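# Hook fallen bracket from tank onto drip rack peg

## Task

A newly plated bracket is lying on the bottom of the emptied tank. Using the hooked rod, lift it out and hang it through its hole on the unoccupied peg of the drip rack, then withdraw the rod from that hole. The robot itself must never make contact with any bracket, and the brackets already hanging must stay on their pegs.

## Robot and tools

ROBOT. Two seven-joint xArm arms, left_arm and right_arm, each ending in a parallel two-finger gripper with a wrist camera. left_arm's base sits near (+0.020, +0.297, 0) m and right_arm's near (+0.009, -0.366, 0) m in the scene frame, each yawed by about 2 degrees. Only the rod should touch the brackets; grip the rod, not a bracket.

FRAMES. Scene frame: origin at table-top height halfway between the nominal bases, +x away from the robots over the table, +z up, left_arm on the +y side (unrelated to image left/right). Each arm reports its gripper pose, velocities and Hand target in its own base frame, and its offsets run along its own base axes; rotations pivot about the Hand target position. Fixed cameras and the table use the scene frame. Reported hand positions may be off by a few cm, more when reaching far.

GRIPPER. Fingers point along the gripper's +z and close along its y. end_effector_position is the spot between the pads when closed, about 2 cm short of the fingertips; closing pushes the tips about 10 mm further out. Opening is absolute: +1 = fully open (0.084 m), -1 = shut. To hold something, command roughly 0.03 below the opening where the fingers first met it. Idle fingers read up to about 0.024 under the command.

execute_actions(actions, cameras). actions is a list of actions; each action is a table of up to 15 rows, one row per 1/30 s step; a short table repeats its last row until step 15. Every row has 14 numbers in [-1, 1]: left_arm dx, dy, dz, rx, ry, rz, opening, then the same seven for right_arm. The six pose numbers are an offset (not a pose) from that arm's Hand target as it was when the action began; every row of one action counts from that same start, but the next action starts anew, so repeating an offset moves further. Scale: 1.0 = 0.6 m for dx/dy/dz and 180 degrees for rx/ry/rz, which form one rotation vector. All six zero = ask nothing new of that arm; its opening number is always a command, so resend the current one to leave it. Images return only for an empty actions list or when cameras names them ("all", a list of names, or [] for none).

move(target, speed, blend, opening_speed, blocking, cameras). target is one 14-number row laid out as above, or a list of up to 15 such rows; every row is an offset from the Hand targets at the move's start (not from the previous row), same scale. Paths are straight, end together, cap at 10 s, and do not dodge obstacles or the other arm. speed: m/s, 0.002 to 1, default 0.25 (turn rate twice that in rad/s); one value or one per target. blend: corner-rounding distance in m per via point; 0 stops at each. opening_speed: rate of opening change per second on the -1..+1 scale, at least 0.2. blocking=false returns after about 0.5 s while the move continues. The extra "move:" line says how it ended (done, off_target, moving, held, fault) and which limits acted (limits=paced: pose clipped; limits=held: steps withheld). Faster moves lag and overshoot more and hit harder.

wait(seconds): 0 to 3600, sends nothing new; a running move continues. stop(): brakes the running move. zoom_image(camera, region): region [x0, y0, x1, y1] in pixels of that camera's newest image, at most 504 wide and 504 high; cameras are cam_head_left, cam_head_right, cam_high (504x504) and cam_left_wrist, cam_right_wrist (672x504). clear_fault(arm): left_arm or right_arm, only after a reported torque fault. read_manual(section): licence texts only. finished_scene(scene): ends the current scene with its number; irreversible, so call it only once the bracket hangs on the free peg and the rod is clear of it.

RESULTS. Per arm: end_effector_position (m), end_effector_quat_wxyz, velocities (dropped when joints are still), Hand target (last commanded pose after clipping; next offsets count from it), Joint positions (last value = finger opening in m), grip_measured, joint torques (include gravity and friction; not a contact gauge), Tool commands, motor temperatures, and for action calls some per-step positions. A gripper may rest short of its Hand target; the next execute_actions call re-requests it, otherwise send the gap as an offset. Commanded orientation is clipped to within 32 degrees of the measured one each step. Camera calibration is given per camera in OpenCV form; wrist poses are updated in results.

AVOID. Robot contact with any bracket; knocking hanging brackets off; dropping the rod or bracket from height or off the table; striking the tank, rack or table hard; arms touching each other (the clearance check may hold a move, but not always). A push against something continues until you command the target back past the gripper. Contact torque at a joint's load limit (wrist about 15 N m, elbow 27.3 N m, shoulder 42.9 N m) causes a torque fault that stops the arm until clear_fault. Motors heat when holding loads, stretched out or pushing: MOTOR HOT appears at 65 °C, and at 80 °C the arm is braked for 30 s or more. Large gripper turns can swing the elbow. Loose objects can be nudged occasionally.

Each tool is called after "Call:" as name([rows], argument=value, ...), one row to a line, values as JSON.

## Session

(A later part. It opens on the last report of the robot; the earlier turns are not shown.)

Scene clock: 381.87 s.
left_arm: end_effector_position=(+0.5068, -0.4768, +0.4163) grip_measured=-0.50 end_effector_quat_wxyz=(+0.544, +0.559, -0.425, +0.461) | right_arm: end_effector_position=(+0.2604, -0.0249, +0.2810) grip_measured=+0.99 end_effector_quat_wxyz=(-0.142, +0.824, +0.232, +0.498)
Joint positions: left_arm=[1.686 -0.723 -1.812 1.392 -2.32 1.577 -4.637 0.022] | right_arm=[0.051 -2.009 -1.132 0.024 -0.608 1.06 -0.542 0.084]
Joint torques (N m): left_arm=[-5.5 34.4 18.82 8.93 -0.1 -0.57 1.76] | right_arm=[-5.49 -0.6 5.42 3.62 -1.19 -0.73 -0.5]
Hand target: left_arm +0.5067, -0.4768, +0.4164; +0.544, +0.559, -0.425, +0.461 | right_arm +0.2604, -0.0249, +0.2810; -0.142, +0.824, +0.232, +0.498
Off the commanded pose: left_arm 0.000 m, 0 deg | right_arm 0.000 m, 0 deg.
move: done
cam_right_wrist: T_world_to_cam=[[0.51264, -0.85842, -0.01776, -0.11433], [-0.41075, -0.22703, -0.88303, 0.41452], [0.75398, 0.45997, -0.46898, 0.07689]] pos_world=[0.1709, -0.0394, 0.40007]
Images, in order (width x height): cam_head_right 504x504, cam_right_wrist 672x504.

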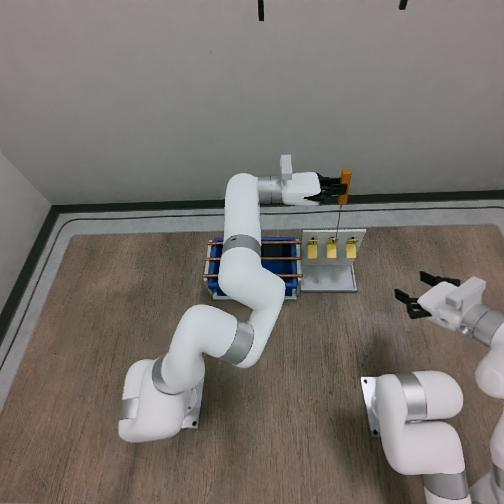

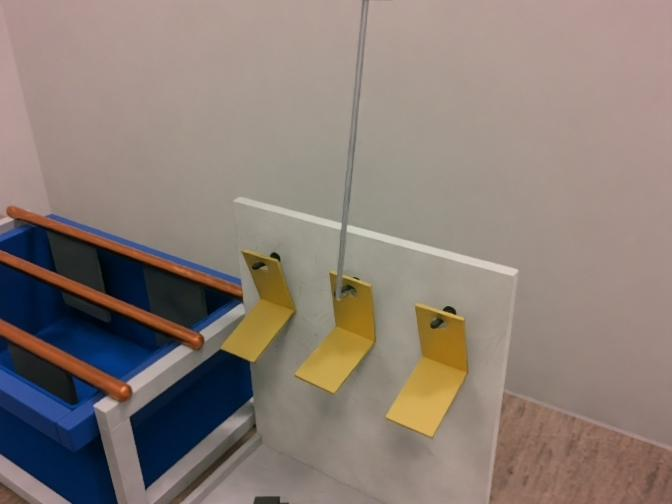

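Excellent: the prong slid out without dragging. Continue.

Call:
move(target=[-0.009,0,0.0005,0,0,0,-0.9,0,0,0,0,0,0,1], speed=0.03, cameras=["cam_right_wrist","cam_head_right"])

Call:
zoom_image(camera="cam_right_wrist", region=[290, 240, 390, 340])

Call:
zoom_image(camera="cam_head_right", region=[315, 225, 355, 265])

Scene clock: 384.47 s.
left_arm: end_effector_position=(+0.5014, -0.4768, +0.4167) grip_measured=-0.50 end_effector_quat_wxyz=(+0.544, +0.559, -0.425, +0.461) | right_arm: end_effector_position=(+0.2604, -0.0249, +0.2810) grip_measured=+0.99 end_effector_quat_wxyz=(-0.142, +0.824, +0.232, +0.498)
Joint positions: left_arm=[1.662 -0.711 -1.8 1.371 -2.314 1.572 -4.63 0.022] | right_arm=[0.051 -2.009 -1.132 0.024 -0.608 1.06 -0.542 0.084]
Joint torques (N m): left_arm=[-5.89 33.97 19 9.18 -0.18 -0.58 1.82] | right_arm=[-5.48 -0.52 5.54 3.57 -1.13 -0.76 -0.46]
Hand target: left_arm +0.5013, -0.4768, +0.4167; +0.544, +0.559, -0.425, +0.461 | right_arm +0.2604, -0.0249, +0.2810; -0.142, +0.824, +0.232, +0.498
Off the commanded pose: left_arm 0.000 m, 0 deg | right_arm 0.000 m, 0 deg.
move: done
cam_right_wrist: T_world_to_cam=[[0.51264, -0.85842, -0.01776, -0.11433], [-0.41075, -0.22703, -0.88303, 0.41452], [0.75398, 0.45997, -0.46898, 0.07689]] pos_world=[0.1709, -0.0394, 0.40007]
Images, in order (width x height): cam_head_right 504x504, cam_right_wrist 672x504.

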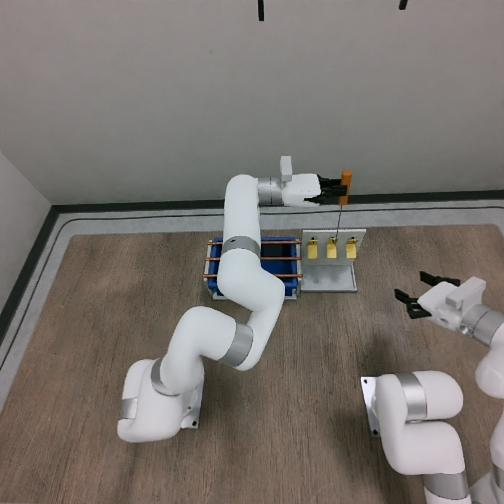

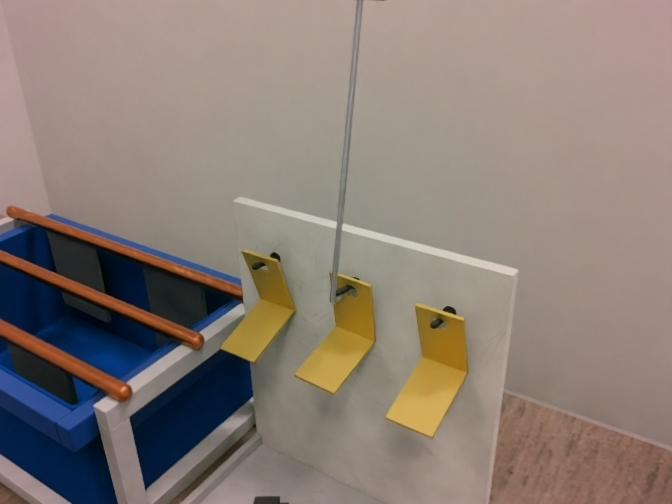

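Scaled by 5.040 from the camera's image (finer frame: 960x720).

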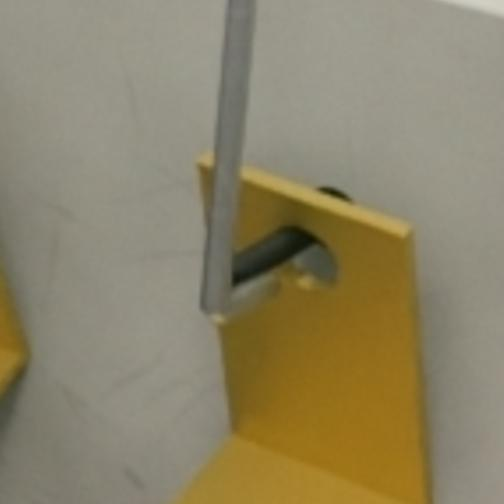

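Scaled by 12.600 from the camera's image (finer frame: 720x720).

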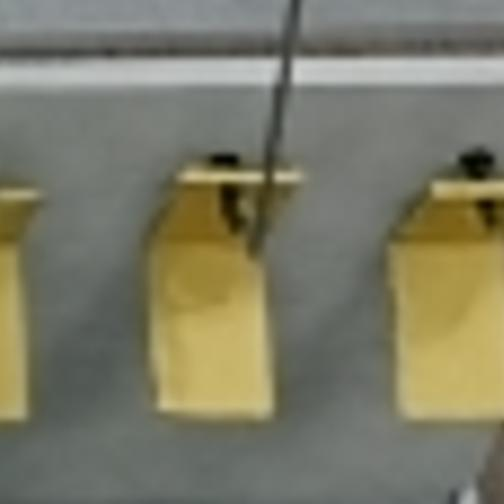

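Call:
move(target=[-0.015,0,0.001,0,0,0,-0.9,0,0,0,0,0,0,1], speed=0.03, cameras=["cam_right_wrist"])

Call:
zoom_image(camera="cam_right_wrist", region=[290, 240, 390, 340])

Scene clock: 386.53 s.
left_arm: end_effector_position=(+0.4924, -0.4768, +0.4173) grip_measured=-0.50 end_effector_quat_wxyz=(+0.544, +0.559, -0.425, +0.461) | right_arm: end_effector_position=(+0.2604, -0.0249, +0.2810) grip_measured=+0.99 end_effector_quat_wxyz=(-0.142, +0.824, +0.232, +0.498)
Joint positions: left_arm=[1.621 -0.691 -1.78 1.339 -2.303 1.564 -4.619 0.022] | right_arm=[0.051 -2.009 -1.132 0.024 -0.608 1.06 -0.542 0.084]
Joint torques (N m): left_arm=[-5.81 32.12 18.69 9.46 -0.18 -0.58 1.77] | right_arm=[-5.35 -0.65 5.49 3.53 -1.15 -0.72 -0.42]
Hand target: left_arm +0.4923, -0.4768, +0.4173; +0.544, +0.559, -0.425, +0.461 | right_arm +0.2604, -0.0249, +0.2810; -0.142, +0.824, +0.232, +0.498
Off the commanded pose: left_arm 0.000 m, 0 deg | right_arm 0.000 m, 0 deg.
move: done
cam_right_wrist: T_world_to_cam=[[0.51264, -0.85842, -0.01776, -0.11433], [-0.41075, -0.22703, -0.88303, 0.41452], [0.75398, 0.45997, -0.46898, 0.07689]] pos_world=[0.1709, -0.0394, 0.40007]

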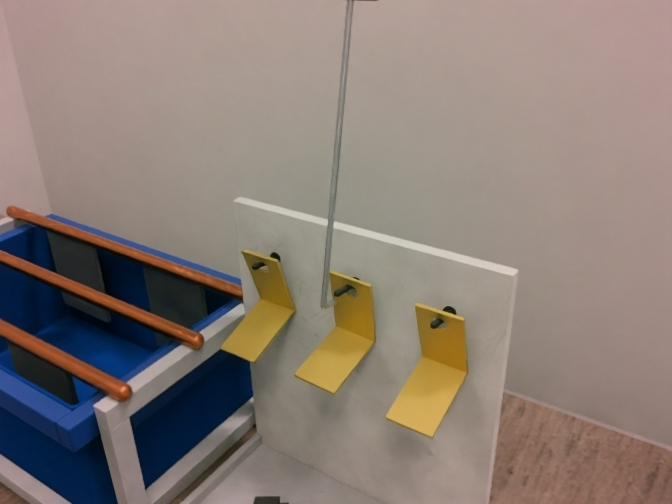

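Scaled by 5.040 from the camera's image (finer frame: 960x720).

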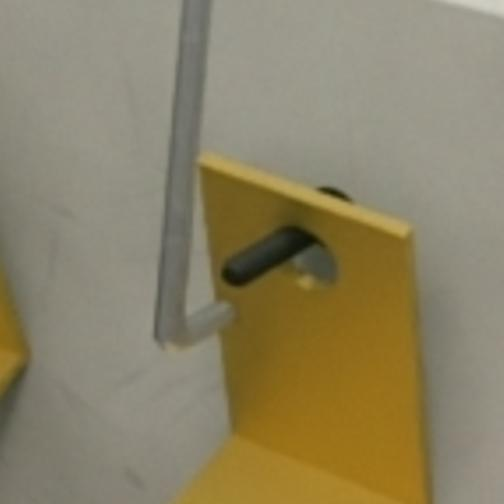

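Call:
move([
  [-0.06,0,0.05,0,0,0,-0.9,0,0,0,0,0,0,1],
  [-0.28,0.1,0.05,0,0,0,-0.9,0,0,0,0,0,0,1],
], speed=0.12, blend=[0.02,0])

Call:
move(target=[-0.1,0.2,-0.2,0.506,-0.010,-0.036,-0.9,0,0,0,0,0,0,1], speed=0.2, cameras=["cam_right_wrist","cam_head_right","cam_high","cam_left_wrist"])

Scene clock: 395.33 s.
left_arm: end_effector_position=(+0.3244, -0.4168, +0.4473) grip_measured=-0.50 end_effector_quat_wxyz=(+0.544, +0.559, -0.425, +0.461) | right_arm: end_effector_position=(+0.2604, -0.0249, +0.2810) grip_measured=+0.99 end_effector_quat_wxyz=(-0.142, +0.824, +0.232, +0.498)
Joint positions: left_arm=[0.671 -0.734 -0.968 0.742 -2.201 1.573 -4.635 0.022] | right_arm=[0.051 -2.009 -1.132 0.024 -0.608 1.06 -0.542 0.084]
Joint torques (N m): left_arm=[-5.7 -2.43 16.62 9.84 -2.8 1.65 -1.94] | right_arm=[-5.54 -0.55 5.53 3.64 -1.13 -0.72 -0.36]
Hand target: left_arm +0.3243, -0.4168, +0.4473; +0.544, +0.559, -0.425, +0.461 | right_arm +0.2604, -0.0249, +0.2810; -0.142, +0.824, +0.232, +0.498
Off the commanded pose: left_arm 0.000 m, 0 deg | right_arm 0.000 m, 0 deg.
move: done

Scene clock: 399.70 s.
left_arm: end_effector_position=(+0.2644, -0.2968, +0.3273) grip_measured=-0.50 end_effector_quat_wxyz=(-0.001, +0.750, -0.661, -0.001) | right_arm: end_effector_position=(+0.2604, -0.0249, +0.2810) grip_measured=+0.99 end_effector_quat_wxyz=(-0.142, +0.824, +0.232, +0.498)
Joint positions: left_arm=[0.895 -1.09 -0.974 1.205 -0.874 1.876 -4.886 0.022] | right_arm=[0.051 -2.009 -1.132 0.024 -0.608 1.06 -0.542 0.084]
Joint torques (N m): left_arm=[6.44 9.63 17.14 9.56 1.48 -0.08 1.76] | right_arm=[-5.42 -0.55 5.5 3.77 -1.19 -0.75 -0.27]
Hand target: left_arm +0.2643, -0.2968, +0.3273; -0.001, +0.750, -0.661, -0.001 | right_arm +0.2604, -0.0249, +0.2810; -0.142, +0.824, +0.232, +0.498
Off the commanded pose: left_arm 0.000 m, 0 deg | right_arm 0.000 m, 0 deg.
move: done
cam_left_wrist: T_world_to_cam=[[-0.99433, -0.1044, 0.02029, 0.25901], [-0.10491, 0.99413, -0.02635, 0.40374], [-0.01742, -0.02832, -0.99945, 0.45674]] pos_world=[0.30786, -0.3614, 0.46187]
cam_right_wrist: T_world_to_cam=[[0.51264, -0.85842, -0.01776, -0.11433], [-0.41075, -0.22703, -0.88303, 0.41452], [0.75398, 0.45997, -0.46898, 0.07689]] pos_world=[0.1709, -0.0394, 0.40007]
Images, in order (width x height): cam_head_right 504x504, cam_high 504x504, cam_left_wrist 672x504, cam_right_wrist 672x504.

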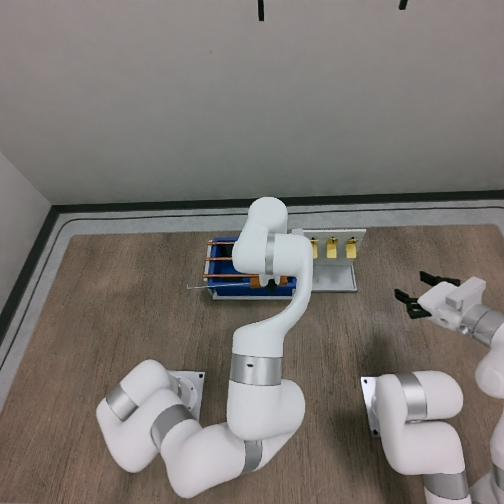

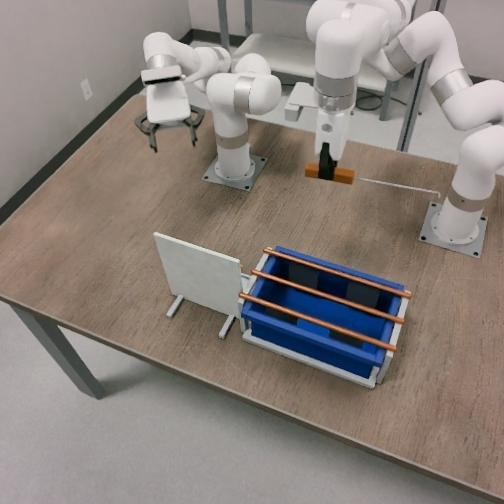

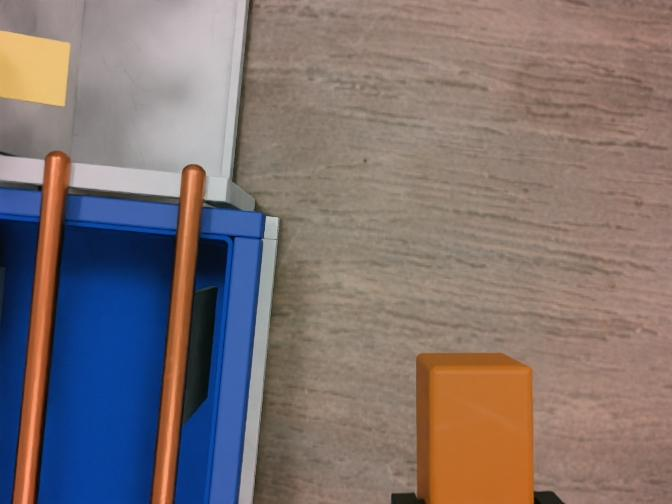

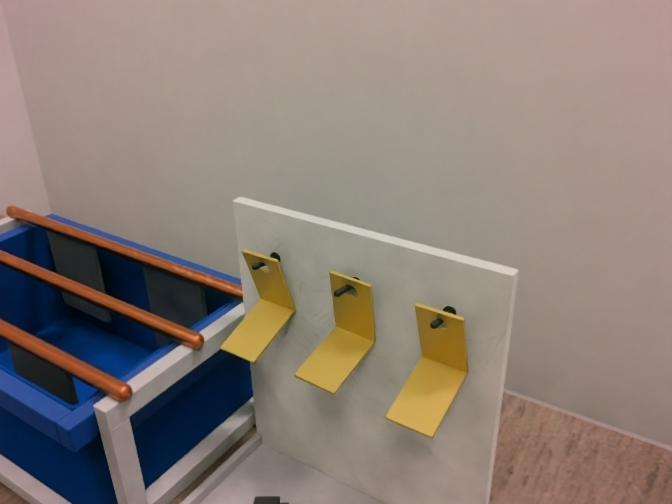

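Call:
move([
  [0,0,-0.42,0,0,0,-0.9,0,0,0,0,0,0,1],
  [0,0,-0.488,0,0,0,-0.9,0,0,0,0,0,0,1],
], speed=[0.15,0.03], cameras=["cam_high","cam_left_wrist"])

Call:
zoom_image(camera="cam_high", region=[240, 100, 480, 260])

Scene clock: 408.00 s.
left_arm: end_effector_position=(+0.2643, -0.2968, +0.0345) grip_measured=-0.50 end_effector_quat_wxyz=(-0.001, +0.750, -0.661, -0.001) | right_arm: end_effector_position=(+0.2604, -0.0249, +0.2810) grip_measured=+0.99 end_effector_quat_wxyz=(-0.142, +0.824, +0.232, +0.498)
Joint positions: left_arm=[0.826 -1.384 -1.568 0.754 -1.437 1.436 -4.775 0.022] | right_arm=[0.051 -2.009 -1.132 0.024 -0.608 1.06 -0.542 0.084]
Joint torques (N m): left_arm=[6.47 10.17 19.74 0.17 -1.14 -2.26 1.91] | right_arm=[-5.38 -0.53 5.48 3.67 -1.07 -0.76 -0.3]
Hand target: left_arm +0.2643, -0.2968, +0.0345; -0.001, +0.750, -0.661, -0.001 | right_arm +0.2604, -0.0249, +0.2810; -0.142, +0.824, +0.232, +0.498
Off the commanded pose: left_arm 0.000 m, 0 deg | right_arm 0.000 m, 0 deg.
move: done
cam_left_wrist: T_world_to_cam=[[-0.99433, -0.1044, 0.02029, 0.26485], [-0.10491, 0.99413, -0.02635, 0.39602], [-0.01742, -0.02832, -0.99945, 0.1641]] pos_world=[0.30776, -0.3614, 0.16907]

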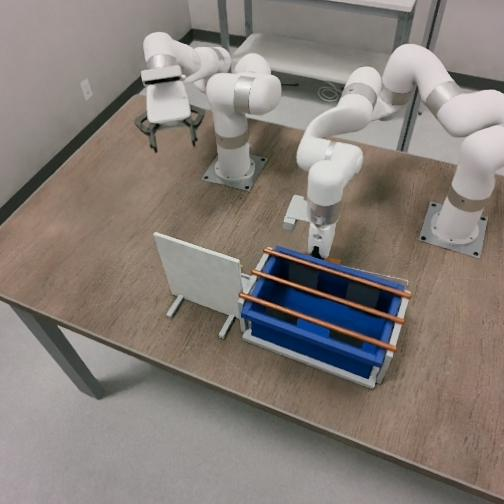

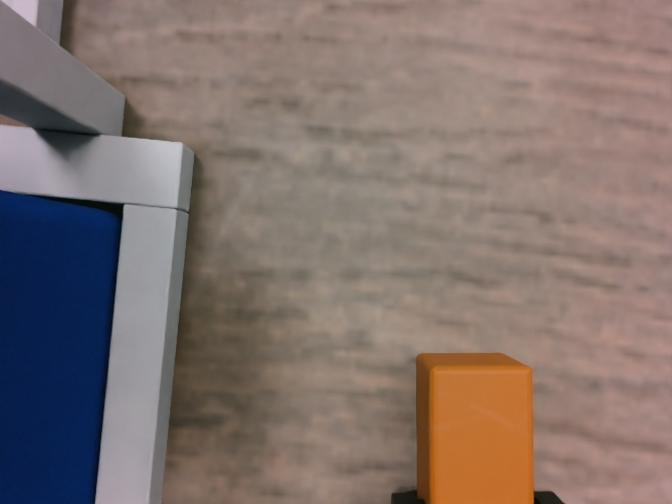

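Scaled by 2.100 from the camera's image (finer frame: 720x720).

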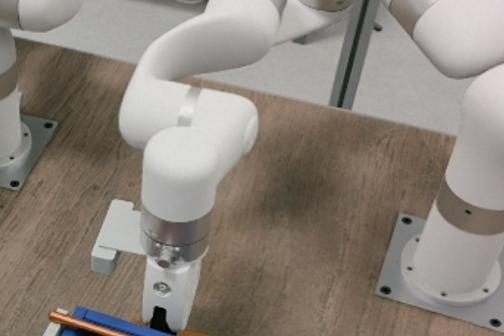

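Call:
move(target=[0,0,-0.008,0,0,0,-0.9,0,0,0,0,0,0,1], speed=0.02)

Call:
move(target=[0,0,-0.005,0,0,0,-0.9,0,0,0,0,0,0,1], speed=0.02)

Scene clock: 411.07 s.
left_arm: end_effector_position=(+0.2644, -0.2969, +0.0297) grip_measured=-0.50 end_effector_quat_wxyz=(-0.001, +0.750, -0.661, -0.001) | right_arm: end_effector_position=(+0.2604, -0.0249, +0.2810) grip_measured=+0.99 end_effector_quat_wxyz=(-0.142, +0.824, +0.232, +0.498)
Joint positions: left_arm=[0.828 -1.387 -1.581 0.754 -1.449 1.43 -4.773 0.022] | right_arm=[0.051 -2.009 -1.132 0.024 -0.608 1.06 -0.542 0.084]
Joint torques (N m): left_arm=[9.84 6.74 5.01 1.57 -1.76 -2.17 1.58] | right_arm=[-5.56 -0.57 5.57 3.65 -1.06 -0.76 -0.23]
Hand target: left_arm +0.2643, -0.2968, +0.0297; -0.001, +0.750, -0.661, -0.001 | right_arm +0.2604, -0.0249, +0.2810; -0.142, +0.824, +0.232, +0.498
Off the commanded pose: left_arm 0.000 m, 0 deg | right_arm 0.000 m, 0 deg.
move: done

Scene clock: 411.57 s.
left_arm: end_effector_position=(+0.2643, -0.2969, +0.0267) grip_measured=-0.50 end_effector_quat_wxyz=(-0.001, +0.750, -0.661, -0.001) | right_arm: end_effector_position=(+0.2604, -0.0249, +0.2810) grip_measured=+0.99 end_effector_quat_wxyz=(-0.142, +0.824, +0.232, +0.498)
Joint positions: left_arm=[0.829 -1.39 -1.589 0.753 -1.457 1.426 -4.772 0.022] | right_arm=[0.051 -2.009 -1.132 0.024 -0.608 1.06 -0.542 0.084]
Joint torques (N m): left_arm=[10.93 6.14 3.42 -0.66 -1.03 -1.99 1.75] | right_arm=[-5.41 -0.63 5.6 3.72 -1.03 -0.75 -0.22]
Hand target: left_arm +0.2643, -0.2968, +0.0267; -0.001, +0.750, -0.661, -0.001 | right_arm +0.2604, -0.0249, +0.2810; -0.142, +0.824, +0.232, +0.498
Off the commanded pose: left_arm 0.000 m, 0 deg | right_arm 0.000 m, 0 deg.
move: done

Call:
move([
  [0,0,0,0,0,0,0.4,0,0,0,0,0,0,1],
  [0,0,0.2,0,0,0,0.4,0,0,0,0,0,0,1],
], opening_speed=0.8, speed=0.12, cameras=["cam_high","cam_right_wrist"])

Call:
zoom_image(camera="cam_right_wrist", region=[290, 240, 390, 340])

Scene clock: 420.83 s.
left_arm: end_effector_position=(+0.2643, -0.2968, +0.1466) grip_measured=+0.39 end_effector_quat_wxyz=(-0.001, +0.750, -0.661, -0.001) | right_arm: end_effector_position=(+0.2604, -0.0249, +0.2810) grip_measured=+0.99 end_effector_quat_wxyz=(-0.142, +0.824, +0.232, +0.498)
Joint positions: left_arm=[0.812 -1.302 -1.279 0.832 -1.175 1.597 -4.812 0.061] | right_arm=[0.051 -2.009 -1.132 0.024 -0.608 1.06 -0.542 0.084]
Joint torques (N m): left_arm=[6.34 23.16 24.17 7.28 1.42 -0.12 -1.97] | right_arm=[-5.53 -0.82 5.55 3.69 -0.99 -0.77 -0.24]
Motor temperatures (°C): left_arm=[31 32 38 38 33 34 31] | right_arm=[34 34 32 34 36 40 36]
Hand target: left_arm +0.2643, -0.2968, +0.1467; -0.001, +0.750, -0.661, -0.001 | right_arm +0.2604, -0.0249, +0.2810; -0.142, +0.824, +0.232, +0.498
Off the commanded pose: left_arm 0.000 m, 0 deg | right_arm 0.000 m, 0 deg.
move: done
cam_right_wrist: T_world_to_cam=[[0.51264, -0.85842, -0.01776, -0.11433], [-0.41075, -0.22703, -0.88303, 0.41452], [0.75398, 0.45997, -0.46898, 0.07689]] pos_world=[0.1709, -0.0394, 0.40007]

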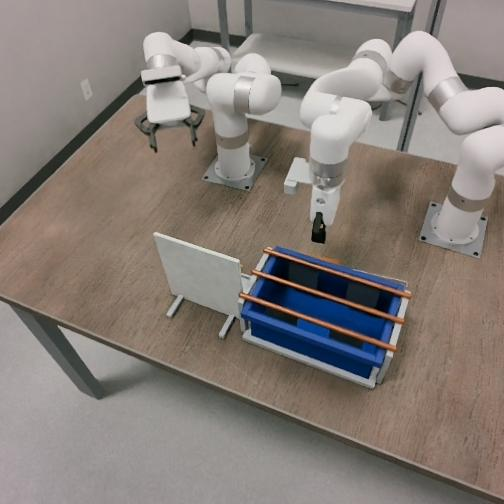

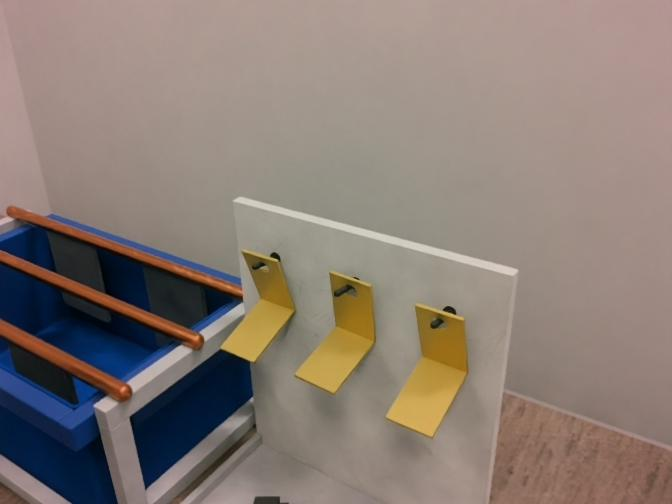

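Scaled by 5.040 from the camera's image (finer frame: 960x720).

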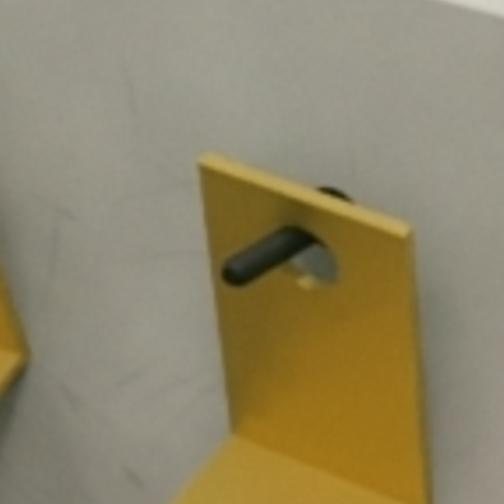

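Call:
finished_scene(scene=1)

The scene is finished: the task was done.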